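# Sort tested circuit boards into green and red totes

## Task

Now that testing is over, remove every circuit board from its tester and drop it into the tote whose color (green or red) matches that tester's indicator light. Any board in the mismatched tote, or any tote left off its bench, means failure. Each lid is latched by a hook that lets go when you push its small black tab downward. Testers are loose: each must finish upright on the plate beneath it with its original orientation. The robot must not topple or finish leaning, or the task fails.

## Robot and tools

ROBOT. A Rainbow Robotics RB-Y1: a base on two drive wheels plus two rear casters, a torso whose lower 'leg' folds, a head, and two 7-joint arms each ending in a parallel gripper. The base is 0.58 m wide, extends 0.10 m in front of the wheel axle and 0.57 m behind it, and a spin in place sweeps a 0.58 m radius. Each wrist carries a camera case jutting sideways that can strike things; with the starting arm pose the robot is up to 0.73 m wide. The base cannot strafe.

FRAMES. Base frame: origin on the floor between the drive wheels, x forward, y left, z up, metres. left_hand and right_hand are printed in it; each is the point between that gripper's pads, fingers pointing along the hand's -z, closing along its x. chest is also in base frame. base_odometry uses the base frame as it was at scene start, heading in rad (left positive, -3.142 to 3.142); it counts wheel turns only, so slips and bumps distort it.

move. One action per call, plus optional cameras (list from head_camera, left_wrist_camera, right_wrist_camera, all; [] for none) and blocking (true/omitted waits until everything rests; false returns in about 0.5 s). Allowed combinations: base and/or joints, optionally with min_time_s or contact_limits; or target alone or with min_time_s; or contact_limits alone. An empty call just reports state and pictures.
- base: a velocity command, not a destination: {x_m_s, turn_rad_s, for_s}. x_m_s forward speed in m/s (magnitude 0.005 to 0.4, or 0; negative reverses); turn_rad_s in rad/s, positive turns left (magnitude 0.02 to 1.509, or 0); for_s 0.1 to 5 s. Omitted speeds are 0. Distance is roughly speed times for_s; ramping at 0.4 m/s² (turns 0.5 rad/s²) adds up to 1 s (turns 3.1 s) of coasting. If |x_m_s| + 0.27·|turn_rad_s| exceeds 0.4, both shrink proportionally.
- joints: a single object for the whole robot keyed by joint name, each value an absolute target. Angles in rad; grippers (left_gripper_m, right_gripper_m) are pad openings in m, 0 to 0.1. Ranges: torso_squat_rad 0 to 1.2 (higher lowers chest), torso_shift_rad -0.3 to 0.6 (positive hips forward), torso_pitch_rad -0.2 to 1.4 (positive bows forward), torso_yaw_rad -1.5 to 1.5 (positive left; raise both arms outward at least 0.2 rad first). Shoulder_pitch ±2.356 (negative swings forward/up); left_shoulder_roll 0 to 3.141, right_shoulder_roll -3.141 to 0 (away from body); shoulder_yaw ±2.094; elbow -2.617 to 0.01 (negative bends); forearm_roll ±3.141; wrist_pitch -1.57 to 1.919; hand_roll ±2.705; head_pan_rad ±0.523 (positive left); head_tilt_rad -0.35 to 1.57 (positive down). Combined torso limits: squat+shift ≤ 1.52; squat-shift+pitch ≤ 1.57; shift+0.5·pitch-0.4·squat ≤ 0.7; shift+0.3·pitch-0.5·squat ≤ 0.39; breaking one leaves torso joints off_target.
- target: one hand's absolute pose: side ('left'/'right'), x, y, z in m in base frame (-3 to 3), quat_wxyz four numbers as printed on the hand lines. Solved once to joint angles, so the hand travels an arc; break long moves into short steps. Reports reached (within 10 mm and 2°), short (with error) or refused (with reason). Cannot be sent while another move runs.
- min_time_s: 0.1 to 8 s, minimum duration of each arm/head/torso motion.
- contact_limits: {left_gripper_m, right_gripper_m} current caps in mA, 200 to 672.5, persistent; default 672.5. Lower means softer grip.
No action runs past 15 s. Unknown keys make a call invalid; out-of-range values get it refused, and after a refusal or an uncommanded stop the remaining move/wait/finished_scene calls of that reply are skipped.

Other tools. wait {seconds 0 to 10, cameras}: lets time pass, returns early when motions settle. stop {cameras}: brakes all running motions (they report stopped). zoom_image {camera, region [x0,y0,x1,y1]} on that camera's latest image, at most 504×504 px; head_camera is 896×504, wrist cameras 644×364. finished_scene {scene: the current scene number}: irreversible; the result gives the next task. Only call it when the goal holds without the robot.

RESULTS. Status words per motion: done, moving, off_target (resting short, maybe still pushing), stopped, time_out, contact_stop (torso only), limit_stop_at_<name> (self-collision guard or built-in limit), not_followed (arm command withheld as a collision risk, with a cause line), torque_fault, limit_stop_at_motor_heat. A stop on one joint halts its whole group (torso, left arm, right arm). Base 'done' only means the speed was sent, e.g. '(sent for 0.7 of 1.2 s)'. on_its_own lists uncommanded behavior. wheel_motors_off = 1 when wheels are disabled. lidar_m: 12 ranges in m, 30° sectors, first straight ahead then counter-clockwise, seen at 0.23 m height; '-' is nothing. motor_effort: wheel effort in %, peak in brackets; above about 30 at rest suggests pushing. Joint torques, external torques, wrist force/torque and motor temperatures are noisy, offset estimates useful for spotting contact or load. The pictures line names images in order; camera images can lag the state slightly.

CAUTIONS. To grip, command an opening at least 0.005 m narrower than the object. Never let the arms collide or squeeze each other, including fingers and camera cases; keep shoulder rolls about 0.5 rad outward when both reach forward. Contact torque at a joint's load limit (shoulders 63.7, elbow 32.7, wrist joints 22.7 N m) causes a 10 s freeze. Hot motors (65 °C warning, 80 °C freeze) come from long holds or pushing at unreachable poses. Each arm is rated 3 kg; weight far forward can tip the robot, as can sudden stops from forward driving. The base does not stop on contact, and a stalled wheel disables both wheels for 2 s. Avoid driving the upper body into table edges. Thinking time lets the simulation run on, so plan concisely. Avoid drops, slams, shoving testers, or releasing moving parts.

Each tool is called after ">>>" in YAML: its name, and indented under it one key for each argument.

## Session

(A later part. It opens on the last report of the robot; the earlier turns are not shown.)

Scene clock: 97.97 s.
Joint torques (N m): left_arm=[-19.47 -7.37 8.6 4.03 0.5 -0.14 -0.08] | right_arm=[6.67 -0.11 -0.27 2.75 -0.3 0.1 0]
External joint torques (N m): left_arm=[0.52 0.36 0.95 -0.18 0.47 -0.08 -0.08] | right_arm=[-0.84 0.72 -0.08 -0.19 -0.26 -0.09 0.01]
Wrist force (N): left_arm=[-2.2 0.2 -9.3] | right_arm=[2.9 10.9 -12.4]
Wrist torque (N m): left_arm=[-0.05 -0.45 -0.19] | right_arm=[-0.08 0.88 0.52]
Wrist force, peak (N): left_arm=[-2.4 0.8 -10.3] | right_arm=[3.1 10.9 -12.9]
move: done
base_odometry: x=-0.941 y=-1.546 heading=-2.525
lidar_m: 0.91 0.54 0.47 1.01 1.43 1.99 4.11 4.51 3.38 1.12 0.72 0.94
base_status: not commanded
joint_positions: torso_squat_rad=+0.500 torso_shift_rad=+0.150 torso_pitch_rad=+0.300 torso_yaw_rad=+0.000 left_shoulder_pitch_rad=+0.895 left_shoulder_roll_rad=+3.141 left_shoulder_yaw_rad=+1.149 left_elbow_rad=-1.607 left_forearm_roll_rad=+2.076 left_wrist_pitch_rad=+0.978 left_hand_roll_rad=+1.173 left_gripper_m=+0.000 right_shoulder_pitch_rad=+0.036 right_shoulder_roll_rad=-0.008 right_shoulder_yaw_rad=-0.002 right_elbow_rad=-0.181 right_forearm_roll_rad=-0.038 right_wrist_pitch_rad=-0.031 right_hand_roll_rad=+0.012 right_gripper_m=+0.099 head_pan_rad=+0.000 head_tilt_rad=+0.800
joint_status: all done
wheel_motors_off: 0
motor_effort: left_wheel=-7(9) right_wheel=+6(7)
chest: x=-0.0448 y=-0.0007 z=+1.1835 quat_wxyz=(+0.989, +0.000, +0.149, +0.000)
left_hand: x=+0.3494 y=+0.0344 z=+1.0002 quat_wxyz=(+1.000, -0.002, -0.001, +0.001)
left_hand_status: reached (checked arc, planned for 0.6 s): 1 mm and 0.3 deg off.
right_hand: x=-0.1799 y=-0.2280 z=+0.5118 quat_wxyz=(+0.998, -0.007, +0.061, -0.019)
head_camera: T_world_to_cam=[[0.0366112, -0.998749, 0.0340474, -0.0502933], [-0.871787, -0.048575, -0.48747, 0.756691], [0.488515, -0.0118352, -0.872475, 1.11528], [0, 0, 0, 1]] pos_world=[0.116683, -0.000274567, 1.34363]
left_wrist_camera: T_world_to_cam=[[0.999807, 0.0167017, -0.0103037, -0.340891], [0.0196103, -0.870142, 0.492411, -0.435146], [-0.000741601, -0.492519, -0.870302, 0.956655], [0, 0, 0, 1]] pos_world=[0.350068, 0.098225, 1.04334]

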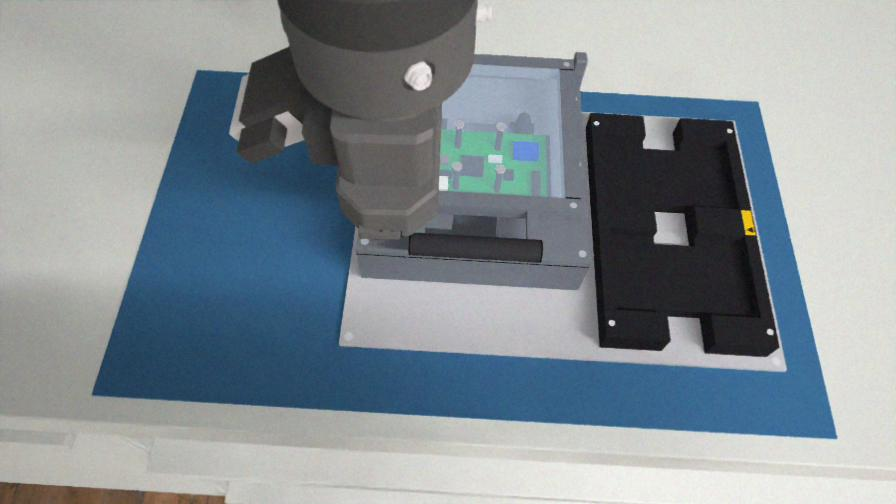

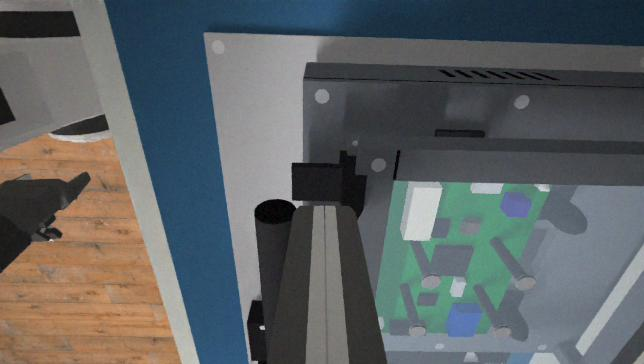

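>>> move:
  target: {"side":"left","x":0.3,"y":0.1,"z":1.15,"quat_wxyz":[1,0,0,0]}
  cameras: []

>>> move:
  joints: {"left_shoulder_pitch_rad":-0.106,"left_shoulder_roll_rad":1.581,"left_shoulder_yaw_rad":0.821,"left_elbow_rad":-2.513,"left_forearm_roll_rad":2.096,"left_wrist_pitch_rad":1.9,"left_hand_roll_rad":1.074}
  cameras: []

>>> move:
  joints: {"left_shoulder_pitch_rad":-2.238,"left_shoulder_roll_rad":2.155,"left_shoulder_yaw_rad":-1.468,"left_elbow_rad":-2.513,"left_forearm_roll_rad":2.133,"left_wrist_pitch_rad":1.656,"left_hand_roll_rad":0.912}
  cameras: ["head_camera"]

>>> move:
  target: {"side":"left","x":0.342,"y":0.032,"z":1.05,"quat_wxyz":[1,0,0,0]}
  cameras: ["left_wrist_camera"]

>>> move:
  target: {"side":"left","x":0.342,"y":0.032,"z":1.0,"quat_wxyz":[1,0,0,0]}
  cameras: ["left_wrist_camera"]

Scene clock: 110.90 s.
Joint torques (N m): left_arm=[-13.9 -3.24 7.87 4.78 0.13 -0.3 -0.12] | right_arm=[6.68 0.24 -0.54 2.71 -0.35 0.03 -0.03]
External joint torques (N m): left_arm=[1.84 0.41 0.14 -0.76 0.09 -0.25 -0.12] | right_arm=[-0.82 1.06 -0.35 -0.22 -0.31 -0.17 -0.02]
Wrist force (N): left_arm=[-2.0 0.4 -9.8] | right_arm=[3.0 10.8 -12.7]
Wrist torque (N m): left_arm=[-0.10 -0.43 -0.20] | right_arm=[-0.09 0.88 0.53]
Wrist force, peak (N): left_arm=[-1.4 0.4 -10.7] | right_arm=[3.1 11.3 -12.9]
move: done
base_odometry: x=-0.941 y=-1.546 heading=-2.525
lidar_m: 0.91 0.55 0.47 1.01 1.43 1.99 4.11 4.51 3.37 1.12 0.73 0.95
base_status: not commanded
joint_positions: torso_squat_rad=+0.500 torso_shift_rad=+0.150 torso_pitch_rad=+0.300 torso_yaw_rad=+0.000 left_shoulder_pitch_rad=+0.577 left_shoulder_roll_rad=+2.738 left_shoulder_yaw_rad=+1.221 left_elbow_rad=-1.886 left_forearm_roll_rad=+2.240 left_wrist_pitch_rad=+1.270 left_hand_roll_rad=+1.123 left_gripper_m=+0.000 right_shoulder_pitch_rad=+0.036 right_shoulder_roll_rad=-0.008 right_shoulder_yaw_rad=-0.002 right_elbow_rad=-0.181 right_forearm_roll_rad=-0.038 right_wrist_pitch_rad=-0.031 right_hand_roll_rad=+0.012 right_gripper_m=+0.099 head_pan_rad=+0.000 head_tilt_rad=+0.800
joint_status: all done
wheel_motors_off: 0
motor_effort: left_wheel=-6(9) right_wheel=+6(7)
chest: x=-0.0448 y=-0.0007 z=+1.1835 quat_wxyz=(+0.989, +0.000, +0.149, +0.000)
left_hand: x=+0.3000 y=+0.0999 z=+1.1500 quat_wxyz=(+1.000, +0.000, +0.000, +0.000)
left_hand_status: reached (checked arc, planned for 0.7 s): 0 mm and 0.0 deg off.
right_hand: x=-0.1799 y=-0.2280 z=+0.5117 quat_wxyz=(+0.998, -0.007, +0.061, -0.019)

Scene clock: 112.70 s.
Joint torques (N m): left_arm=[-5.5 10.39 5.67 3.38 0.17 -0.35 -0.11] | right_arm=[6.79 -0.12 -0.47 2.68 -0.32 0.05 -0.03]
External joint torques (N m): left_arm=[-0.48 -1.05 -0.55 -0.33 0.14 -0.26 -0.11] | right_arm=[-0.71 0.71 -0.29 -0.26 -0.28 -0.14 -0.03]
Wrist force (N): left_arm=[-1.8 -0.1 -9.7] | right_arm=[2.9 10.8 -12.7]
Wrist torque (N m): left_arm=[-0.04 -0.41 -0.18] | right_arm=[-0.07 0.86 0.52]
Wrist force, peak (N): left_arm=[-1.6 -0.4 -10.4] | right_arm=[3.1 11.1 -13.1]
move: done
base_odometry: x=-0.941 y=-1.546 heading=-2.525
lidar_m: 0.91 0.54 0.47 1.02 1.43 1.98 4.12 4.52 3.37 1.12 0.72 0.94
base_status: not commanded
joint_positions: torso_squat_rad=+0.500 torso_shift_rad=+0.150 torso_pitch_rad=+0.300 torso_yaw_rad=+0.000 left_shoulder_pitch_rad=-0.106 left_shoulder_roll_rad=+1.581 left_shoulder_yaw_rad=+0.821 left_elbow_rad=-2.513 left_forearm_roll_rad=+2.096 left_wrist_pitch_rad=+1.900 left_hand_roll_rad=+1.074 left_gripper_m=+0.000 right_shoulder_pitch_rad=+0.036 right_shoulder_roll_rad=-0.008 right_shoulder_yaw_rad=-0.002 right_elbow_rad=-0.181 right_forearm_roll_rad=-0.038 right_wrist_pitch_rad=-0.031 right_hand_roll_rad=+0.012 right_gripper_m=+0.099 head_pan_rad=+0.000 head_tilt_rad=+0.800
joint_status: all done
wheel_motors_off: 0
motor_effort: left_wheel=-7(8) right_wheel=+6(9)
chest: x=-0.0448 y=-0.0007 z=+1.1835 quat_wxyz=(+0.989, +0.000, +0.149, +0.000)
left_hand: x=+0.1521 y=+0.2962 z=+1.1500 quat_wxyz=(+1.000, -0.008, -0.004, +0.000)
right_hand: x=-0.1799 y=-0.2280 z=+0.5118 quat_wxyz=(+0.998, -0.007, +0.061, -0.019)

Scene clock: 115.63 s.
Joint torques (N m): left_arm=[-4.13 -1.88 6.2 4.21 0.27 -0.26 -0.16] | right_arm=[6.61 -0.16 -0.56 2.59 -0.28 0.07 0]
External joint torques (N m): left_arm=[-0.2 0.82 -0.26 -0.32 0.24 -0.2 -0.16] | right_arm=[-0.9 0.67 -0.37 -0.34 -0.24 -0.12 0.01]
Wrist force (N): left_arm=[-1.8 -0.3 -9.4] | right_arm=[3.0 11.2 -12.5]
Wrist torque (N m): left_arm=[-0.05 -0.39 -0.21] | right_arm=[-0.13 0.89 0.53]
Wrist force, peak (N): left_arm=[-1.6 -0.9 -9.8] | right_arm=[2.9 11.1 -13.2]
move: done
base_odometry: x=-0.941 y=-1.546 heading=-2.525
lidar_m: 0.91 0.54 0.47 1.01 1.43 1.99 4.12 4.51 3.37 1.12 0.73 0.94
base_status: not commanded
joint_positions: torso_squat_rad=+0.500 torso_shift_rad=+0.150 torso_pitch_rad=+0.300 torso_yaw_rad=+0.000 left_shoulder_pitch_rad=-2.238 left_shoulder_roll_rad=+2.155 left_shoulder_yaw_rad=-1.468 left_elbow_rad=-2.513 left_forearm_roll_rad=+2.133 left_wrist_pitch_rad=+1.656 left_hand_roll_rad=+0.912 left_gripper_m=+0.000 right_shoulder_pitch_rad=+0.036 right_shoulder_roll_rad=-0.008 right_shoulder_yaw_rad=-0.002 right_elbow_rad=-0.181 right_forearm_roll_rad=-0.038 right_wrist_pitch_rad=-0.031 right_hand_roll_rad=+0.012 right_gripper_m=+0.099 head_pan_rad=+0.000 head_tilt_rad=+0.800
joint_status: all done
wheel_motors_off: 0
motor_effort: left_wheel=-5(9) right_wheel=+7(9)
chest: x=-0.0448 y=-0.0007 z=+1.1835 quat_wxyz=(+0.989, +0.000, +0.149, +0.000)
left_hand: x=+0.1500 y=+0.3000 z=+1.1499 quat_wxyz=(+1.000, +0.000, +0.000, +0.000)
right_hand: x=-0.1799 y=-0.2280 z=+0.5117 quat_wxyz=(+0.998, -0.007, +0.061, -0.019)
head_camera: T_world_to_cam=[[0.0366116, -0.998749, 0.0340522, -0.0503961], [-0.871744, -0.0485788, -0.487547, 0.756697], [0.488591, -0.011835, -0.872433, 1.11527], [0, 0, 0, 1]] pos_world=[0.116583, -0.000374553, 1.34363]

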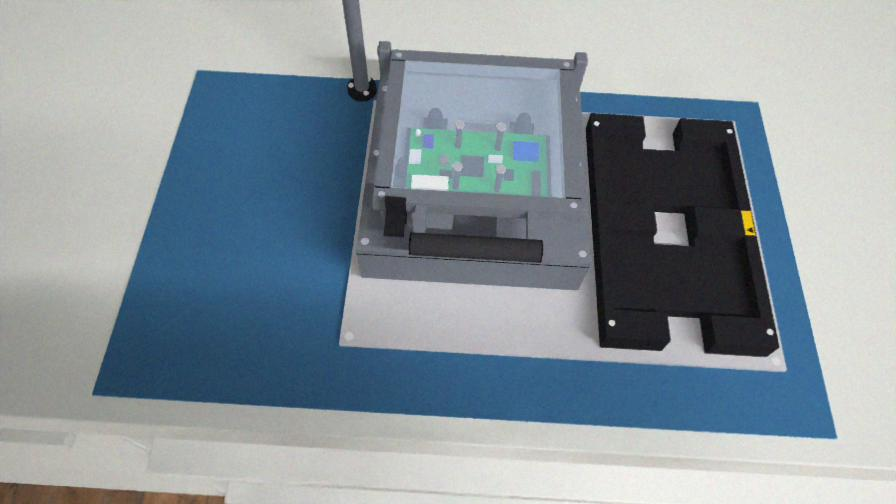

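Scene clock: 117.80 s.
Joint torques (N m): left_arm=[-17.92 7.04 8.89 3.39 0.31 -0.06 0.03] | right_arm=[6.81 -0.09 -0.63 2.78 -0.25 0.13 0.08]
External joint torques (N m): left_arm=[1.84 -0.14 -0.72 0.52 0.27 0 0.03] | right_arm=[-0.69 0.73 -0.44 -0.15 -0.21 -0.07 0.08]
Wrist force (N): left_arm=[-1.9 0.0 -9.5] | right_arm=[3.0 10.8 -13.0]
Wrist torque (N m): left_arm=[-0.08 -0.44 -0.20] | right_arm=[-0.07 0.88 0.52]
Wrist force, peak (N): left_arm=[-1.8 0.2 -10.2] | right_arm=[2.9 11.0 -13.1]
move: done
base_odometry: x=-0.941 y=-1.546 heading=-2.525
lidar_m: 0.91 0.55 0.47 1.02 1.43 1.99 4.12 4.51 3.37 1.12 0.73 0.94
base_status: not commanded
joint_positions: torso_squat_rad=+0.500 torso_shift_rad=+0.150 torso_pitch_rad=+0.300 torso_yaw_rad=+0.000 left_shoulder_pitch_rad=-2.087 left_shoulder_roll_rad=+0.807 left_shoulder_yaw_rad=-1.600 left_elbow_rad=-1.649 left_forearm_roll_rad=+1.875 left_wrist_pitch_rad=+1.301 left_hand_roll_rad=+1.287 left_gripper_m=+0.000 right_shoulder_pitch_rad=+0.036 right_shoulder_roll_rad=-0.008 right_shoulder_yaw_rad=-0.002 right_elbow_rad=-0.181 right_forearm_roll_rad=-0.038 right_wrist_pitch_rad=-0.031 right_hand_roll_rad=+0.012 right_gripper_m=+0.099 head_pan_rad=+0.000 head_tilt_rad=+0.800
joint_status: all done
wheel_motors_off: 0
motor_effort: left_wheel=-5(7) right_wheel=+6(8)
chest: x=-0.0448 y=-0.0007 z=+1.1835 quat_wxyz=(+0.989, +0.000, +0.149, +0.000)
left_hand: x=+0.3412 y=+0.0320 z=+1.0503 quat_wxyz=(+1.000, -0.002, -0.002, +0.000)
left_hand_status: reached (checked arc, planned for 1.7 s): 1 mm and 0.3 deg off.
right_hand: x=-0.1799 y=-0.2280 z=+0.5117 quat_wxyz=(+0.998, -0.007, +0.061, -0.019)
left_wrist_camera: T_world_to_cam=[[0.999845, 0.0157795, -0.00783622, -0.334776], [0.0175932, -0.87056, 0.491748, -0.460424], [0.000937665, -0.491809, -0.870702, 0.998911], [0, 0, 0, 1]] pos_world=[0.341888, 0.0957293, 1.09354]

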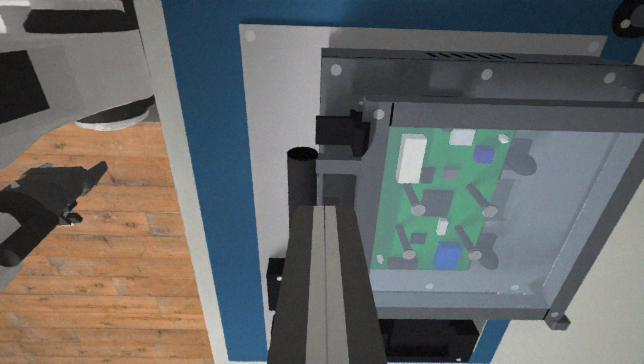

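Scene clock: 118.80 s.
Joint torques (N m): left_arm=[-19.37 6.37 9.92 3.2 0.3 -0.04 0.22] | right_arm=[7 0.05 -0.43 2.69 -0.31 0.16 -0.04]
External joint torques (N m): left_arm=[0.69 -0.83 0.37 0.96 0.25 0.01 0.22] | right_arm=[-0.51 0.87 -0.24 -0.25 -0.27 -0.03 -0.03]
Wrist force (N): left_arm=[-2.0 0.3 -9.4] | right_arm=[3.0 10.7 -12.7]
Wrist torque (N m): left_arm=[-0.09 -0.45 -0.23] | right_arm=[-0.07 0.87 0.51]
Wrist force, peak (N): left_arm=[-2.7 0.0 -11.2] | right_arm=[3.3 11.4 -12.7]
move: done
base_odometry: x=-0.941 y=-1.546 heading=-2.525
lidar_m: 0.91 0.55 0.47 1.01 1.44 1.99 4.11 4.51 3.37 1.12 0.72 0.94
base_status: not commanded
joint_positions: torso_squat_rad=+0.500 torso_shift_rad=+0.150 torso_pitch_rad=+0.300 torso_yaw_rad=+0.000 left_shoulder_pitch_rad=-2.005 left_shoulder_roll_rad=+0.757 left_shoulder_yaw_rad=-1.655 left_elbow_rad=-1.635 left_forearm_roll_rad=+1.795 left_wrist_pitch_rad=+1.214 left_hand_roll_rad=+1.304 left_gripper_m=+0.000 right_shoulder_pitch_rad=+0.036 right_shoulder_roll_rad=-0.008 right_shoulder_yaw_rad=-0.002 right_elbow_rad=-0.181 right_forearm_roll_rad=-0.038 right_wrist_pitch_rad=-0.031 right_hand_roll_rad=+0.012 right_gripper_m=+0.099 head_pan_rad=+0.000 head_tilt_rad=+0.800
joint_status: all done
wheel_motors_off: 0
motor_effort: left_wheel=-6(7) right_wheel=+6(7)
chest: x=-0.0448 y=-0.0007 z=+1.1835 quat_wxyz=(+0.989, +0.000, +0.149, +0.000)
left_hand: x=+0.3418 y=+0.0322 z=+1.0000 quat_wxyz=(+1.000, +0.000, +0.000, +0.000)
left_hand_status: reached (checked arc, planned for 0.3 s): 0 mm and 0.0 deg off.
right_hand: x=-0.1799 y=-0.2280 z=+0.5117 quat_wxyz=(+0.998, -0.007, +0.061, -0.019)
left_wrist_camera: T_world_to_cam=[[0.999806, 0.0154213, -0.0122386, -0.331396], [0.0194349, -0.872364, 0.488471, -0.432781], [-0.00314367, -0.488614, -0.872494, 0.958399], [0, 0, 0, 1]] pos_world=[0.342756, 0.0958552, 1.04354]

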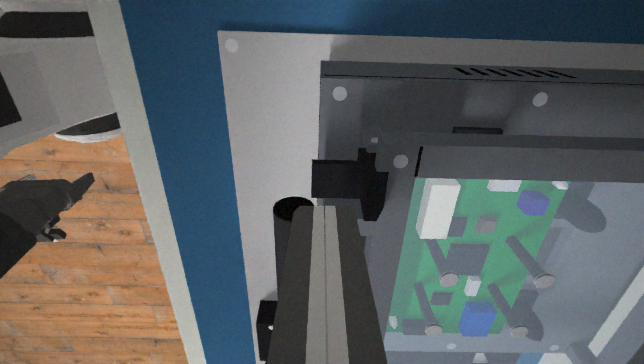

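>>> move:
  target: {"side":"left","x":0.344,"y":0.032,"z":0.978,"quat_wxyz":[1,0,0,0]}
  min_time_s: 1.8
  cameras: ["left_wrist_camera"]

>>> move:
  target: {"side":"left","x":0.344,"y":0.032,"z":1.03,"quat_wxyz":[1,0,0,0]}
  cameras: []

>>> move:
  target: {"side":"left","x":0.3,"y":0.15,"z":1.12,"quat_wxyz":[1,0,0,0]}
  cameras: ["head_camera"]

>>> move:
  joints: {"left_gripper_m":0.03}
  contact_limits: {"left_gripper_m":300}
  cameras: []

>>> move:
  target: {"side":"left","x":0.33,"y":-0.027,"z":1.01,"quat_wxyz":[1,0,0,0]}
  cameras: ["left_wrist_camera"]

Scene clock: 131.17 s.
Joint torques (N m): left_arm=[-7.71 -0.57 2.05 1.9 -0.33 -2.33 -0.24] | right_arm=[6.59 -0.03 -0.51 2.76 -0.19 0.1 0.05]
External joint torques (N m): left_arm=[12.53 -7.78 -7.42 -0.14 -0.37 -2.28 -0.23] | right_arm=[-0.89 0.79 -0.32 -0.16 -0.15 -0.1 0.06]
Wrist force (N): left_arm=[-5.6 8.5 24.3] | right_arm=[3.1 10.9 -12.8]
Wrist torque (N m): left_arm=[-0.08 -0.12 -0.30] | right_arm=[-0.08 0.89 0.53]
Wrist force, peak (N): left_arm=[-5.9 8.7 27.0] | right_arm=[2.9 11.3 -13.0]
move: done
base_odometry: x=-0.941 y=-1.546 heading=-2.525
lidar_m: 0.91 0.54 0.47 1.01 1.43 1.99 4.11 4.51 3.38 1.12 0.72 0.94
base_status: not commanded
joint_positions: torso_squat_rad=+0.500 torso_shift_rad=+0.150 torso_pitch_rad=+0.299 torso_yaw_rad=+0.000 left_shoulder_pitch_rad=-1.971 left_shoulder_roll_rad=+0.731 left_shoulder_yaw_rad=-1.676 left_elbow_rad=-1.611 left_forearm_roll_rad=+1.762 left_wrist_pitch_rad=+1.178 left_hand_roll_rad=+1.303 left_gripper_m=+0.000 right_shoulder_pitch_rad=+0.036 right_shoulder_roll_rad=-0.008 right_shoulder_yaw_rad=-0.002 right_elbow_rad=-0.181 right_forearm_roll_rad=-0.038 right_wrist_pitch_rad=-0.031 right_hand_roll_rad=+0.012 right_gripper_m=+0.099 head_pan_rad=+0.000 head_tilt_rad=+0.800
joint_status: all done
wheel_motors_off: 0
motor_effort: left_wheel=-8(8) right_wheel=+6(8)
chest: x=-0.0453 y=-0.0007 z=+1.1836 quat_wxyz=(+0.989, +0.000, +0.149, +0.000)
left_hand: x=+0.3448 y=+0.0317 z=+0.9803 quat_wxyz=(+1.000, -0.001, -0.002, +0.000)
left_hand_status: reached (checked arc, planned for 1.8 s): 2 mm and 0.3 deg off.
right_hand: x=-0.1798 y=-0.2279 z=+0.5117 quat_wxyz=(+0.998, -0.007, +0.060, -0.019)
left_wrist_camera: T_world_to_cam=[[0.999838, 0.0161444, -0.0079998, -0.338681], [0.0179931, -0.871454, 0.490147, -0.424778], [0.000941697, -0.490212, -0.871603, 0.938676], [0, 0, 0, 1]] pos_world=[0.345386, 0.0954432, 1.02365]

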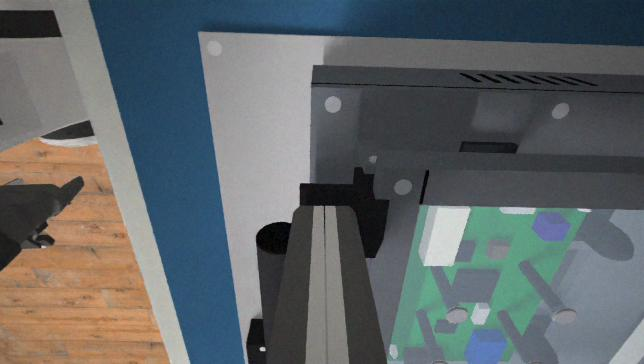

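Scene clock: 132.07 s.
Joint torques (N m): left_arm=[-17.52 6.99 8.68 1.87 0.02 -0.07 -0.13] | right_arm=[6.73 0.04 -0.61 2.72 -0.21 0.04 -0.05]
External joint torques (N m): left_arm=[2.5 -0.26 -0.91 -0.77 -0.03 -0.02 -0.13] | right_arm=[-0.77 0.86 -0.42 -0.21 -0.16 -0.15 -0.04]
Wrist force (N): left_arm=[-1.9 0.2 -9.6] | right_arm=[3.1 10.8 -12.4]
Wrist torque (N m): left_arm=[-0.08 -0.44 -0.22] | right_arm=[-0.08 0.90 0.51]
Wrist force, peak (N): left_arm=[-5.6 8.5 26.5] | right_arm=[3.0 11.1 -13.1]
move: done
base_odometry: x=-0.941 y=-1.546 heading=-2.525
lidar_m: 0.91 0.55 0.47 1.01 1.43 1.99 4.11 4.52 3.38 1.12 0.73 0.95
base_status: not commanded
joint_positions: torso_squat_rad=+0.500 torso_shift_rad=+0.150 torso_pitch_rad=+0.300 torso_yaw_rad=+0.000 left_shoulder_pitch_rad=-2.053 left_shoulder_roll_rad=+0.781 left_shoulder_yaw_rad=-1.623 left_elbow_rad=-1.626 left_forearm_roll_rad=+1.848 left_wrist_pitch_rad=+1.270 left_hand_roll_rad=+1.280 left_gripper_m=+0.000 right_shoulder_pitch_rad=+0.036 right_shoulder_roll_rad=-0.008 right_shoulder_yaw_rad=-0.002 right_elbow_rad=-0.181 right_forearm_roll_rad=-0.038 right_wrist_pitch_rad=-0.031 right_hand_roll_rad=+0.012 right_gripper_m=+0.099 head_pan_rad=+0.000 head_tilt_rad=+0.800
joint_status: all done
wheel_motors_off: 0
motor_effort: left_wheel=-6(8) right_wheel=+5(7)
chest: x=-0.0449 y=-0.0007 z=+1.1835 quat_wxyz=(+0.989, +0.000, +0.149, +0.000)
left_hand: x=+0.3444 y=+0.0318 z=+1.0298 quat_wxyz=(+1.000, +0.000, +0.000, +0.000)
left_hand_status: reached (checked arc, planned for 0.3 s): 0 mm and 0.0 deg off.
right_hand: x=-0.1799 y=-0.2280 z=+0.5117 quat_wxyz=(+0.998, -0.007, +0.061, -0.019)

Scene clock: 133.30 s.
Joint torques (N m): left_arm=[-14.87 3.63 9.75 3.13 0.17 0.01 -0.07] | right_arm=[6.65 -0.02 -0.58 2.77 -0.31 0.09 -0.01]
External joint torques (N m): left_arm=[0.79 -0.27 0.64 -0.49 0.12 0.06 -0.07] | right_arm=[-0.85 0.81 -0.4 -0.16 -0.27 -0.1 0]
Wrist force (N): left_arm=[-2.2 0.1 -9.5] | right_arm=[2.9 11.1 -12.7]
Wrist torque (N m): left_arm=[-0.07 -0.45 -0.18] | right_arm=[-0.12 0.85 0.53]
Wrist force, peak (N): left_arm=[-1.1 -0.1 -10.6] | right_arm=[2.8 11.2 -13.0]
move: done
base_odometry: x=-0.941 y=-1.546 heading=-2.525
lidar_m: 0.91 0.54 0.47 1.01 1.43 1.99 4.11 4.51 3.37 1.12 0.71 0.94
base_status: not commanded
joint_positions: torso_squat_rad=+0.500 torso_shift_rad=+0.150 torso_pitch_rad=+0.300 torso_yaw_rad=+0.000 left_shoulder_pitch_rad=-2.175 left_shoulder_roll_rad=+1.289 left_shoulder_yaw_rad=-1.570 left_elbow_rad=-1.996 left_forearm_roll_rad=+1.981 left_wrist_pitch_rad=+1.417 left_hand_roll_rad=+1.181 left_gripper_m=+0.000 right_shoulder_pitch_rad=+0.036 right_shoulder_roll_rad=-0.008 right_shoulder_yaw_rad=-0.002 right_elbow_rad=-0.181 right_forearm_roll_rad=-0.038 right_wrist_pitch_rad=-0.031 right_hand_roll_rad=+0.012 right_gripper_m=+0.099 head_pan_rad=+0.000 head_tilt_rad=+0.800
joint_status: all done
wheel_motors_off: 0
motor_effort: left_wheel=-6(9) right_wheel=+7(7)
chest: x=-0.0448 y=-0.0007 z=+1.1835 quat_wxyz=(+0.989, +0.000, +0.149, +0.000)
left_hand: x=+0.3001 y=+0.1500 z=+1.1199 quat_wxyz=(+1.000, +0.000, +0.000, +0.000)
left_hand_status: reached (checked arc, planned for 0.8 s): 0 mm and 0.0 deg off.
right_hand: x=-0.1799 y=-0.2280 z=+0.5117 quat_wxyz=(+0.998, -0.007, +0.061, -0.019)
head_camera: T_world_to_cam=[[0.036607, -0.998749, 0.0340543, -0.0503019], [-0.871702, -0.0485768, -0.487623, 0.756848], [0.488667, -0.0118348, -0.87239, 1.11529], [0, 0, 0, 1]] pos_world=[0.116583, -0.00027456, 1.34374]

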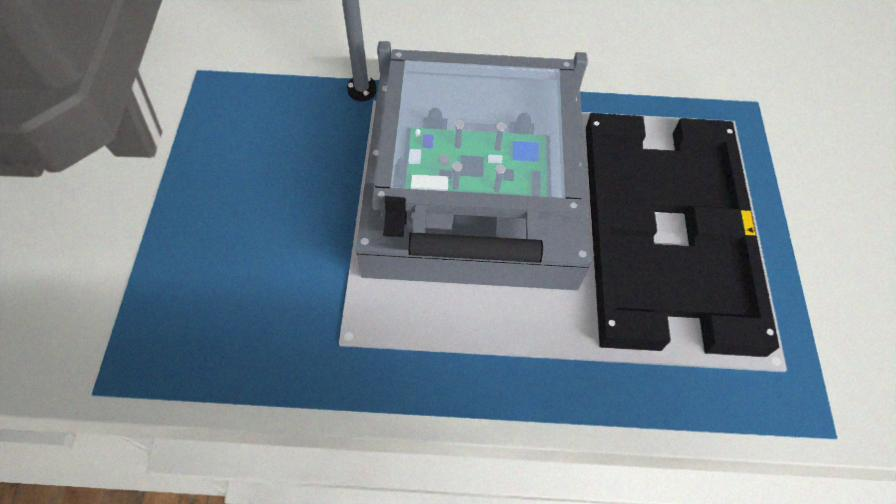

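Scene clock: 134.13 s.
Joint torques (N m): left_arm=[-15.02 3.61 10.04 3.13 0.14 -0.01 -0.02] | right_arm=[6.79 -0.04 -0.44 2.66 -0.22 0.06 -0.05]
External joint torques (N m): left_arm=[0.63 -0.29 0.93 -0.49 0.1 0.04 -0.02] | right_arm=[-0.71 0.79 -0.25 -0.28 -0.18 -0.13 -0.04]
Wrist force (N): left_arm=[-1.8 0.0 -9.5] | right_arm=[3.1 10.9 -12.8]
Wrist torque (N m): left_arm=[-0.07 -0.41 -0.18] | right_arm=[-0.10 0.90 0.51]
Wrist force, peak (N): left_arm=[-1.9 0.2 -9.8] | right_arm=[3.0 11.0 -13.1]
move: done
base_odometry: x=-0.941 y=-1.546 heading=-2.525
lidar_m: 0.91 0.54 0.47 1.01 1.42 1.99 4.12 4.52 3.37 1.11 0.72 0.95
base_status: not commanded
joint_positions: torso_squat_rad=+0.500 torso_shift_rad=+0.150 torso_pitch_rad=+0.300 torso_yaw_rad=+0.000 left_shoulder_pitch_rad=-2.175 left_shoulder_roll_rad=+1.289 left_shoulder_yaw_rad=-1.570 left_elbow_rad=-1.996 left_forearm_roll_rad=+1.981 left_wrist_pitch_rad=+1.417 left_hand_roll_rad=+1.181 left_gripper_m=+0.030 right_shoulder_pitch_rad=+0.036 right_shoulder_roll_rad=-0.008 right_shoulder_yaw_rad=-0.002 right_elbow_rad=-0.181 right_forearm_roll_rad=-0.038 right_wrist_pitch_rad=-0.031 right_hand_roll_rad=+0.012 right_gripper_m=+0.099 head_pan_rad=+0.000 head_tilt_rad=+0.800
joint_status: all done
wheel_motors_off: 0
motor_effort: left_wheel=-6(8) right_wheel=+6(7)
contact_limits: left_gripper_m 300 mA
chest: x=-0.0448 y=-0.0007 z=+1.1835 quat_wxyz=(+0.989, +0.000, +0.149, +0.000)
left_hand: x=+0.3001 y=+0.1500 z=+1.1199 quat_wxyz=(+1.000, +0.000, +0.000, +0.000)
right_hand: x=-0.1799 y=-0.2280 z=+0.5117 quat_wxyz=(+0.998, -0.007, +0.061, -0.019)

Scene clock: 135.57 s.
Joint torques (N m): left_arm=[-18.91 7.73 8.71 3.09 0.21 -0.08 0.05] | right_arm=[6.59 -0.04 -0.5 2.69 -0.3 0.19 -0.03]
External joint torques (N m): left_arm=[1.25 -0.18 -0.73 0.54 0.17 -0.03 0.05] | right_arm=[-0.92 0.78 -0.32 -0.25 -0.25 0 -0.02]
Wrist force (N): left_arm=[-1.9 0.1 -9.5] | right_arm=[3.0 11.3 -12.8]
Wrist torque (N m): left_arm=[-0.05 -0.44 -0.23] | right_arm=[-0.13 0.88 0.51]
Wrist force, peak (N): left_arm=[-1.8 -0.1 -11.3] | right_arm=[3.1 11.4 -13.0]
move: done
base_odometry: x=-0.941 y=-1.546 heading=-2.525
lidar_m: 0.91 0.55 0.47 1.01 1.42 1.99 4.11 4.51 3.38 1.12 0.73 0.95
base_status: not commanded
joint_positions: torso_squat_rad=+0.500 torso_shift_rad=+0.150 torso_pitch_rad=+0.300 torso_yaw_rad=+0.000 left_shoulder_pitch_rad=-2.058 left_shoulder_roll_rad=+0.584 left_shoulder_yaw_rad=-1.622 left_elbow_rad=-1.518 left_forearm_roll_rad=+1.835 left_wrist_pitch_rad=+1.248 left_hand_roll_rad=+1.369 left_gripper_m=+0.030 right_shoulder_pitch_rad=+0.036 right_shoulder_roll_rad=-0.008 right_shoulder_yaw_rad=-0.002 right_elbow_rad=-0.181 right_forearm_roll_rad=-0.038 right_wrist_pitch_rad=-0.031 right_hand_roll_rad=+0.012 right_gripper_m=+0.099 head_pan_rad=+0.000 head_tilt_rad=+0.800
joint_status: all done
wheel_motors_off: 0
motor_effort: left_wheel=-6(7) right_wheel=+7(7)
contact_limits: left_gripper_m 300 mA
chest: x=-0.0448 y=-0.0007 z=+1.1835 quat_wxyz=(+0.989, +0.000, +0.149, +0.000)
left_hand: x=+0.3298 y=-0.0271 z=+1.0101 quat_wxyz=(+1.000, +0.000, +0.000, +0.000)
left_hand_status: reached (checked arc, planned for 1.0 s): 0 mm and 0.1 deg off.
right_hand: x=-0.1799 y=-0.2280 z=+0.5117 quat_wxyz=(+0.998, -0.007, +0.061, -0.019)
left_wrist_camera: T_world_to_cam=[[0.999815, 0.0152982, -0.0116239, -0.318913], [0.0190299, -0.871863, 0.48938, -0.490011], [-0.00264781, -0.489511, -0.871993, 0.937447], [0, 0, 0, 1]] pos_world=[0.330661, 0.0365475, 1.05354]

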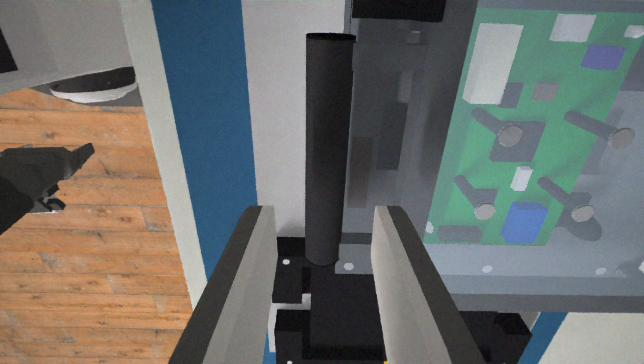

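>>> move:
  joints: {"left_gripper_m":0.0}
  cameras: []

>>> move:
  target: {"side":"left","x":0.341,"y":0.032,"z":1.02,"quat_wxyz":[1,0,0,0]}
  cameras: []

>>> move:
  target: {"side":"left","x":0.341,"y":0.032,"z":0.968,"quat_wxyz":[1,0,0,0]}
  min_time_s: 2
  cameras: ["left_wrist_camera"]

>>> move:
  target: {"side":"left","x":0.341,"y":0.032,"z":1.03,"quat_wxyz":[1,0,0,0]}
  cameras: []

>>> move:
  target: {"side":"left","x":0.3,"y":0.15,"z":1.12,"quat_wxyz":[1,0,0,0]}
  cameras: ["head_camera"]

Scene clock: 146.70 s.
Joint torques (N m): left_arm=[-18.81 7.68 8.85 3.17 0.27 -0.08 0.09] | right_arm=[6.62 -0.07 -0.51 2.63 -0.31 0.07 0]
External joint torques (N m): left_arm=[1.35 -0.24 -0.59 0.63 0.23 -0.03 0.09] | right_arm=[-0.88 0.75 -0.32 -0.31 -0.27 -0.12 0.01]
Wrist force (N): left_arm=[-2.2 0.0 -10.0] | right_arm=[3.1 10.8 -12.9]
Wrist torque (N m): left_arm=[-0.04 -0.46 -0.25] | right_arm=[-0.09 0.90 0.53]
Wrist force, peak (N): left_arm=[-2.0 0.2 -10.1] | right_arm=[3.2 11.1 -13.2]
move: done
base_odometry: x=-0.941 y=-1.546 heading=-2.525
lidar_m: 0.91 0.55 0.47 1.01 1.43 1.99 4.12 4.51 3.37 1.13 0.73 0.94
base_status: not commanded
joint_positions: torso_squat_rad=+0.500 torso_shift_rad=+0.150 torso_pitch_rad=+0.300 torso_yaw_rad=+0.000 left_shoulder_pitch_rad=-2.058 left_shoulder_roll_rad=+0.584 left_shoulder_yaw_rad=-1.622 left_elbow_rad=-1.518 left_forearm_roll_rad=+1.835 left_wrist_pitch_rad=+1.248 left_hand_roll_rad=+1.369 left_gripper_m=+0.000 right_shoulder_pitch_rad=+0.036 right_shoulder_roll_rad=-0.008 right_shoulder_yaw_rad=-0.002 right_elbow_rad=-0.181 right_forearm_roll_rad=-0.038 right_wrist_pitch_rad=-0.031 right_hand_roll_rad=+0.012 right_gripper_m=+0.099 head_pan_rad=+0.000 head_tilt_rad=+0.800
joint_status: all done
wheel_motors_off: 0
motor_effort: left_wheel=-6(7) right_wheel=+7(7)
contact_limits: left_gripper_m 300 mA
chest: x=-0.0448 y=-0.0007 z=+1.1835 quat_wxyz=(+0.989, +0.000, +0.149, +0.000)
left_hand: x=+0.3298 y=-0.0271 z=+1.0101 quat_wxyz=(+1.000, +0.000, +0.000, +0.000)
right_hand: x=-0.1799 y=-0.2280 z=+0.5117 quat_wxyz=(+0.998, -0.007, +0.061, -0.019)

Scene clock: 147.57 s.
Joint torques (N m): left_arm=[-18.55 6.88 9.34 1.94 0.3 -0.17 -0.06] | right_arm=[6.66 -0.08 -0.19 2.45 -0.3 0.13 -0.08]
External joint torques (N m): left_arm=[1.39 -0.33 -0.23 -0.59 0.26 -0.13 -0.06] | right_arm=[-0.85 0.74 0 -0.49 -0.26 -0.06 -0.07]
Wrist force (N): left_arm=[-1.8 0.1 -9.6] | right_arm=[3.1 11.0 -12.5]
Wrist torque (N m): left_arm=[-0.08 -0.43 -0.24] | right_arm=[-0.09 0.88 0.51]
Wrist force, peak (N): left_arm=[-2.2 1.8 -10.9] | right_arm=[3.7 11.2 -13.0]
move: done
base_odometry: x=-0.941 y=-1.546 heading=-2.525
lidar_m: 0.91 0.55 0.47 1.02 1.43 1.99 4.11 4.52 3.37 1.13 0.72 0.95
base_status: not commanded
joint_positions: torso_squat_rad=+0.500 torso_shift_rad=+0.150 torso_pitch_rad=+0.300 torso_yaw_rad=+0.000 left_shoulder_pitch_rad=-2.043 left_shoulder_roll_rad=+0.777 left_shoulder_yaw_rad=-1.638 left_elbow_rad=-1.644 left_forearm_roll_rad=+1.832 left_wrist_pitch_rad=+1.246 left_hand_roll_rad=+1.297 left_gripper_m=+0.000 right_shoulder_pitch_rad=+0.036 right_shoulder_roll_rad=-0.008 right_shoulder_yaw_rad=-0.002 right_elbow_rad=-0.181 right_forearm_roll_rad=-0.038 right_wrist_pitch_rad=-0.031 right_hand_roll_rad=+0.012 right_gripper_m=+0.099 head_pan_rad=+0.000 head_tilt_rad=+0.800
joint_status: all done
wheel_motors_off: 0
motor_effort: left_wheel=-4(7) right_wheel=+5(8)
contact_limits: left_gripper_m 300 mA
chest: x=-0.0448 y=-0.0007 z=+1.1835 quat_wxyz=(+0.989, +0.000, +0.149, +0.000)
left_hand: x=+0.3410 y=+0.0320 z=+1.0201 quat_wxyz=(+1.000, +0.000, +0.000, +0.000)
left_hand_status: reached (checked arc, planned for 0.5 s): 0 mm and 0.0 deg off.
right_hand: x=-0.1799 y=-0.2280 z=+0.5118 quat_wxyz=(+0.998, -0.007, +0.061, -0.019)

Scene clock: 149.90 s.
Joint torques (N m): left_arm=[19.01 -17.03 -14.69 -2.24 -0.53 -7.07 0.71] | right_arm=[6.54 0.14 -0.48 2.71 -0.32 0.06 0]
External joint torques (N m): left_arm=[39.22 -24.24 -24.13 -4.26 -0.55 -7 0.71] | right_arm=[-0.84 0.98 -0.29 -0.17 -0.28 -0.13 0.01]
Wrist force (N): left_arm=[-9.0 29.3 117.1] | right_arm=[2.9 10.8 -12.8]
Wrist torque (N m): left_arm=[-0.19 0.64 -0.45] | right_arm=[-0.11 0.87 0.52]
Wrist force, peak (N): left_arm=[-9.3 29.4 119.5] | right_arm=[3.1 11.0 -13.2]
move: done
base_odometry: x=-0.941 y=-1.546 heading=-2.525
lidar_m: 0.91 0.54 0.47 1.00 1.43 1.99 4.11 4.51 3.38 1.13 0.72 0.94
base_status: not commanded
joint_positions: torso_squat_rad=+0.500 torso_shift_rad=+0.148 torso_pitch_rad=+0.296 torso_yaw_rad=+0.000 left_shoulder_pitch_rad=-1.967 left_shoulder_roll_rad=+0.727 left_shoulder_yaw_rad=-1.689 left_elbow_rad=-1.619 left_forearm_roll_rad=+1.746 left_wrist_pitch_rad=+1.156 left_hand_roll_rad=+1.317 left_gripper_m=+0.000 right_shoulder_pitch_rad=+0.036 right_shoulder_roll_rad=-0.008 right_shoulder_yaw_rad=-0.002 right_elbow_rad=-0.181 right_forearm_roll_rad=-0.038 right_wrist_pitch_rad=-0.031 right_hand_roll_rad=+0.012 right_gripper_m=+0.099 head_pan_rad=+0.000 head_tilt_rad=+0.800
joint_status: all done
wheel_motors_off: 0
motor_effort: left_wheel=-4(8) right_wheel=+2(7)
contact_limits: left_gripper_m 300 mA
chest: x=-0.0468 y=-0.0005 z=+1.1839 quat_wxyz=(+0.989, +0.000, +0.148, +0.000)
left_hand: x=+0.3436 y=+0.0313 z=+0.9759 quat_wxyz=(+1.000, -0.003, -0.008, +0.001)
left_hand_status: reached (checked arc, planned for 2.0 s): 8 mm and 1.0 deg off.
right_hand: x=-0.1793 y=-0.2279 z=+0.5116 quat_wxyz=(+0.998, -0.007, +0.059, -0.019)
left_wrist_camera: T_world_to_cam=[[0.999831, 0.0180041, 0.00380148, -0.349195], [0.0137757, -0.869329, 0.494042, -0.425457], [0.0121995, -0.493906, -0.86943, 0.928699], [0, 0, 0, 1]] pos_world=[0.343668, 0.0951157, 1.01896]

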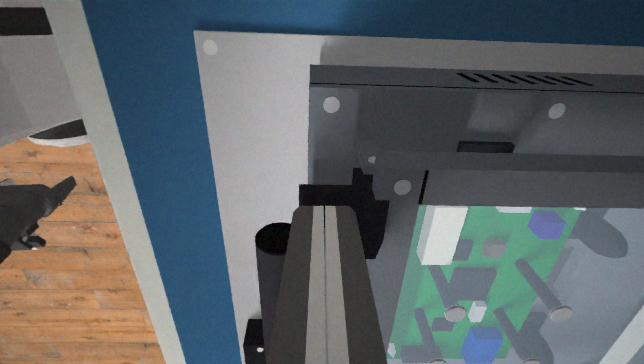

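Scene clock: 150.93 s.
Joint torques (N m): left_arm=[-17.6 6.57 8.48 1.84 0.08 -0.35 -0.06] | right_arm=[6.87 -0.23 -0.26 2.9 -0.32 0.21 0.05]
External joint torques (N m): left_arm=[2.38 -0.68 -1.09 -0.81 0.03 -0.3 -0.06] | right_arm=[-0.63 0.59 -0.07 -0.04 -0.27 0.02 0.06]
Wrist force (N): left_arm=[-1.7 0.2 -9.6] | right_arm=[2.9 10.6 -12.9]
Wrist torque (N m): left_arm=[-0.08 -0.41 -0.24] | right_arm=[-0.05 0.85 0.53]
Wrist force, peak (N): left_arm=[-9.1 29.5 117.4] | right_arm=[2.9 11.2 -13.1]
move: done
base_odometry: x=-0.941 y=-1.546 heading=-2.525
lidar_m: 0.91 0.55 0.47 1.01 1.42 1.99 4.11 4.52 3.37 1.12 0.73 0.94
base_status: not commanded
joint_positions: torso_squat_rad=+0.500 torso_shift_rad=+0.150 torso_pitch_rad=+0.300 torso_yaw_rad=+0.000 left_shoulder_pitch_rad=-2.056 left_shoulder_roll_rad=+0.780 left_shoulder_yaw_rad=-1.630 left_elbow_rad=-1.632 left_forearm_roll_rad=+1.852 left_wrist_pitch_rad=+1.264 left_hand_roll_rad=+1.283 left_gripper_m=+0.000 right_shoulder_pitch_rad=+0.036 right_shoulder_roll_rad=-0.008 right_shoulder_yaw_rad=-0.002 right_elbow_rad=-0.181 right_forearm_roll_rad=-0.038 right_wrist_pitch_rad=-0.031 right_hand_roll_rad=+0.012 right_gripper_m=+0.099 head_pan_rad=+0.000 head_tilt_rad=+0.800
joint_status: all done
wheel_motors_off: 0
motor_effort: left_wheel=-6(14) right_wheel=+5(9)
contact_limits: left_gripper_m 300 mA
chest: x=-0.0448 y=-0.0007 z=+1.1835 quat_wxyz=(+0.989, +0.000, +0.149, +0.000)
left_hand: x=+0.3426 y=+0.0315 z=+1.0284 quat_wxyz=(+1.000, +0.000, +0.002, +0.000)
left_hand_status: reached (checked arc, planned for 0.3 s): 2 mm and 0.2 deg off.
right_hand: x=-0.1798 y=-0.2279 z=+0.5117 quat_wxyz=(+0.998, -0.007, +0.061, -0.019)

Scene clock: 152.17 s.
Joint torques (N m): left_arm=[-15.04 3.42 9.9 3.16 0.21 0.02 -0.04] | right_arm=[6.98 0.1 -0.24 2.77 -0.28 0.08 0]
External joint torques (N m): left_arm=[0.61 -0.44 0.8 -0.49 0.16 0.07 -0.04] | right_arm=[-0.52 0.92 -0.06 -0.17 -0.23 -0.12 0]
Wrist force (N): left_arm=[-1.6 0.1 -9.5] | right_arm=[2.9 11.0 -12.7]
Wrist torque (N m): left_arm=[-0.09 -0.36 -0.18] | right_arm=[-0.09 0.86 0.51]
Wrist force, peak (N): left_arm=[-1.0 0.1 -10.4] | right_arm=[3.0 11.2 -13.1]
move: done
base_odometry: x=-0.941 y=-1.546 heading=-2.525
lidar_m: 0.91 0.55 0.47 1.01 1.42 1.99 4.12 4.51 3.37 1.12 0.72 0.94
base_status: not commanded
joint_positions: torso_squat_rad=+0.500 torso_shift_rad=+0.150 torso_pitch_rad=+0.300 torso_yaw_rad=+0.000 left_shoulder_pitch_rad=-2.182 left_shoulder_roll_rad=+1.289 left_shoulder_yaw_rad=-1.578 left_elbow_rad=-1.997 left_forearm_roll_rad=+1.984 left_wrist_pitch_rad=+1.414 left_hand_roll_rad=+1.179 left_gripper_m=+0.000 right_shoulder_pitch_rad=+0.036 right_shoulder_roll_rad=-0.008 right_shoulder_yaw_rad=-0.002 right_elbow_rad=-0.181 right_forearm_roll_rad=-0.038 right_wrist_pitch_rad=-0.031 right_hand_roll_rad=+0.012 right_gripper_m=+0.099 head_pan_rad=+0.000 head_tilt_rad=+0.800
joint_status: all done
wheel_motors_off: 0
motor_effort: left_wheel=-7(8) right_wheel=+6(7)
contact_limits: left_gripper_m 300 mA
chest: x=-0.0448 y=-0.0007 z=+1.1835 quat_wxyz=(+0.989, +0.000, +0.149, +0.000)
left_hand: x=+0.3000 y=+0.1500 z=+1.1199 quat_wxyz=(+1.000, +0.000, +0.000, +0.000)
left_hand_status: reached (checked arc, planned for 0.8 s): 0 mm and 0.0 deg off.
right_hand: x=-0.1799 y=-0.2280 z=+0.5117 quat_wxyz=(+0.998, -0.007, +0.061, -0.019)
head_camera: T_world_to_cam=[[0.036697, -0.998744, 0.0340992, -0.0503723], [-0.87174, -0.0486762, -0.487544, 0.756746], [0.488592, -0.0118342, -0.872432, 1.11535], [0, 0, 0, 1]] pos_world=[0.116583, -0.000274197, 1.34373]

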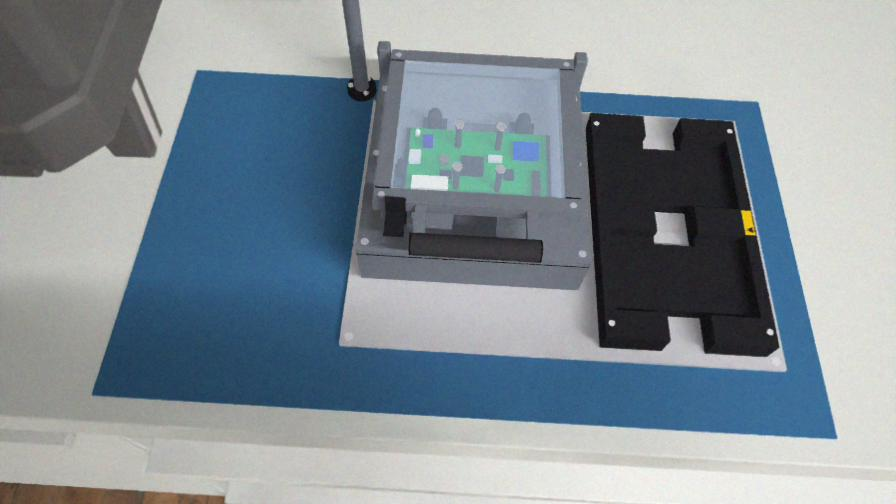

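>>> move:
  target: {"side":"left","x":0.333,"y":0.029,"z":1.02,"quat_wxyz":[1,0,0,0]}
  cameras: ["left_wrist_camera"]

>>> move:
  target: {"side":"left","x":0.333,"y":0.029,"z":0.975,"quat_wxyz":[1,0,0,0]}
  min_time_s: 2
  cameras: ["head_camera","left_wrist_camera"]

>>> zoom_image:
  camera: "left_wrist_camera"
  region: [220, 80, 480, 260]

Scene clock: 166.23 s.
Joint torques (N m): left_arm=[-18.45 6.93 8.76 3.11 0.31 -0.02 0.06] | right_arm=[6.88 0.09 -0.28 2.68 -0.27 0.07 0.03]
External joint torques (N m): left_arm=[1.21 -0.22 -0.8 0.6 0.27 0.02 0.06] | right_arm=[-0.62 0.91 -0.09 -0.25 -0.22 -0.13 0.04]
Wrist force (N): left_arm=[-1.9 0.4 -9.2] | right_arm=[3.0 11.1 -12.7]
Wrist torque (N m): left_arm=[-0.11 -0.43 -0.23] | right_arm=[-0.12 0.89 0.53]
Wrist force, peak (N): left_arm=[-1.4 -0.1 -10.3] | right_arm=[3.0 11.4 -12.9]
move: done
base_odometry: x=-0.941 y=-1.546 heading=-2.525
lidar_m: 0.91 0.55 0.47 1.02 1.44 1.99 4.12 4.50 3.38 1.13 0.72 0.95
base_status: not commanded
joint_positions: torso_squat_rad=+0.500 torso_shift_rad=+0.150 torso_pitch_rad=+0.300 torso_yaw_rad=+0.000 left_shoulder_pitch_rad=-2.052 left_shoulder_roll_rad=+0.778 left_shoulder_yaw_rad=-1.642 left_elbow_rad=-1.679 left_forearm_roll_rad=+1.829 left_wrist_pitch_rad=+1.236 left_hand_roll_rad=+1.331 left_gripper_m=+0.000 right_shoulder_pitch_rad=+0.036 right_shoulder_roll_rad=-0.008 right_shoulder_yaw_rad=-0.002 right_elbow_rad=-0.181 right_forearm_roll_rad=-0.038 right_wrist_pitch_rad=-0.031 right_hand_roll_rad=+0.012 right_gripper_m=+0.099 head_pan_rad=+0.000 head_tilt_rad=+0.800
joint_status: all done
wheel_motors_off: 0
motor_effort: left_wheel=-5(7) right_wheel=+7(7)
contact_limits: left_gripper_m 300 mA
chest: x=-0.0448 y=-0.0007 z=+1.1835 quat_wxyz=(+0.989, +0.000, +0.149, +0.000)
left_hand: x=+0.3328 y=+0.0289 z=+1.0201 quat_wxyz=(+1.000, +0.000, +0.000, +0.000)
left_hand_status: reached (checked arc, planned for 0.8 s): 0 mm and 0.1 deg off.
right_hand: x=-0.1799 y=-0.2279 z=+0.5117 quat_wxyz=(+0.998, -0.007, +0.061, -0.019)
left_wrist_camera: T_world_to_cam=[[0.999818, 0.0152622, -0.0114834, -0.322801], [0.018929, -0.872016, 0.489111, -0.445802], [-0.00254875, -0.48924, -0.872146, 0.973694], [0, 0, 0, 1]] pos_world=[0.333662, 0.0925497, 1.06354]

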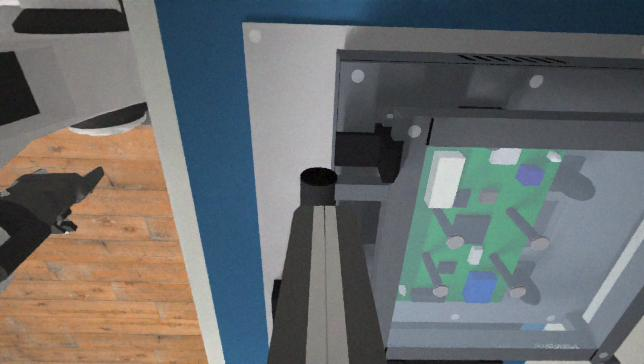

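Scene clock: 168.57 s.
Joint torques (N m): left_arm=[8.46 -9.8 -9.22 5.29 -4.7 -8.84 0.72] | right_arm=[6.91 -0.01 -0.31 2.79 -0.28 0.14 -0.06]
External joint torques (N m): left_arm=[28.35 -16.94 -18.68 3.26 -4.72 -8.78 0.72] | right_arm=[-0.48 0.83 -0.12 -0.1 -0.24 -0.05 -0.05]
Wrist force (N): left_arm=[-29.9 31.4 100.8] | right_arm=[3.0 11.3 -12.7]
Wrist torque (N m): left_arm=[0.19 0.80 -0.47] | right_arm=[-0.14 0.88 0.51]
Wrist force, peak (N): left_arm=[-30.3 31.7 102.7] | right_arm=[3.1 11.2 -13.0]
move: done
base_odometry: x=-0.941 y=-1.546 heading=-2.525
lidar_m: 0.91 0.55 0.47 1.01 1.43 1.99 4.11 4.51 3.38 1.12 0.72 0.94
base_status: not commanded
joint_positions: torso_squat_rad=+0.500 torso_shift_rad=+0.148 torso_pitch_rad=+0.296 torso_yaw_rad=+0.000 left_shoulder_pitch_rad=-1.985 left_shoulder_roll_rad=+0.733 left_shoulder_yaw_rad=-1.688 left_elbow_rad=-1.659 left_forearm_roll_rad=+1.753 left_wrist_pitch_rad=+1.160 left_hand_roll_rad=+1.349 left_gripper_m=+0.000 right_shoulder_pitch_rad=+0.036 right_shoulder_roll_rad=-0.008 right_shoulder_yaw_rad=-0.002 right_elbow_rad=-0.181 right_forearm_roll_rad=-0.038 right_wrist_pitch_rad=-0.031 right_hand_roll_rad=+0.012 right_gripper_m=+0.099 head_pan_rad=+0.000 head_tilt_rad=+0.800
joint_status: all done
wheel_motors_off: 0
motor_effort: left_wheel=+1(7) right_wheel=+5(7)
contact_limits: left_gripper_m 300 mA
chest: x=-0.0468 y=-0.0004 z=+1.1839 quat_wxyz=(+0.989, +0.000, +0.148, +0.000)
left_hand: x=+0.3336 y=+0.0285 z=+0.9810 quat_wxyz=(+1.000, -0.002, -0.005, +0.000)
left_hand_status: reached (checked arc, planned for 2.0 s): 6 mm and 0.7 deg off.
right_hand: x=-0.1794 y=-0.2279 z=+0.5117 quat_wxyz=(+0.998, -0.007, +0.059, -0.019)
head_camera: T_world_to_cam=[[0.0369223, -0.998725, 0.0344252, -0.050471], [-0.869952, -0.0490753, -0.490688, 0.758963], [0.491752, -0.0118309, -0.870655, 1.11468], [0, 0, 0, 1]] pos_world=[0.113981, 0.0000272622, 1.34465]
left_wrist_camera: T_world_to_cam=[[0.999869, 0.0160701, -0.00172238, -0.333708], [0.0148369, -0.870389, 0.492141, -0.428623], [0.00640964, -0.492102, -0.870514, 0.934833], [0, 0, 0, 1]] pos_world=[0.334031, 0.0923273, 1.02415]

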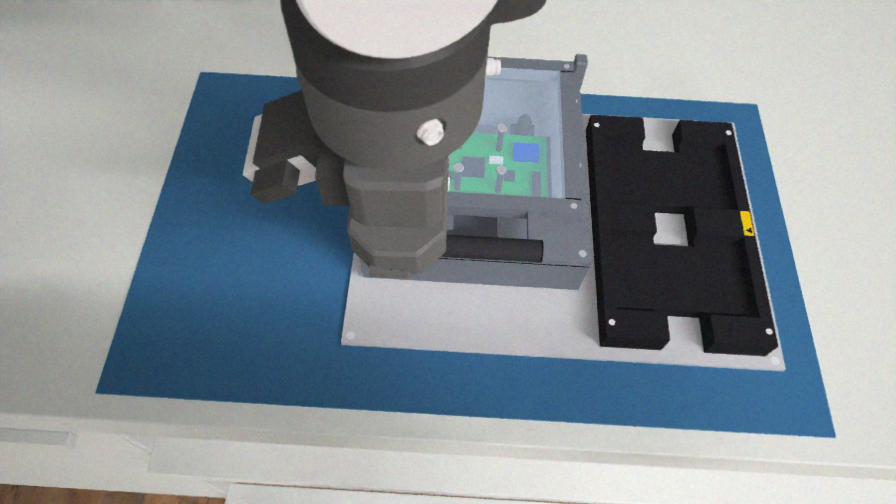

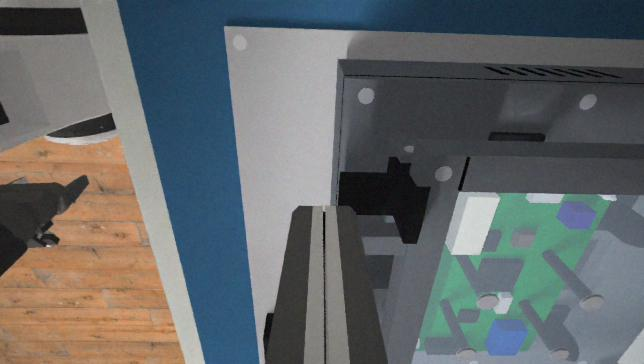

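Scaled by 1.938 (camera's finer frame: 920x520).

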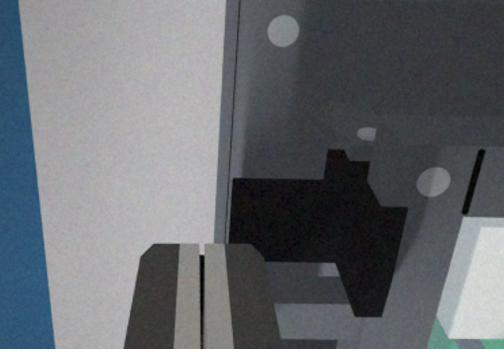

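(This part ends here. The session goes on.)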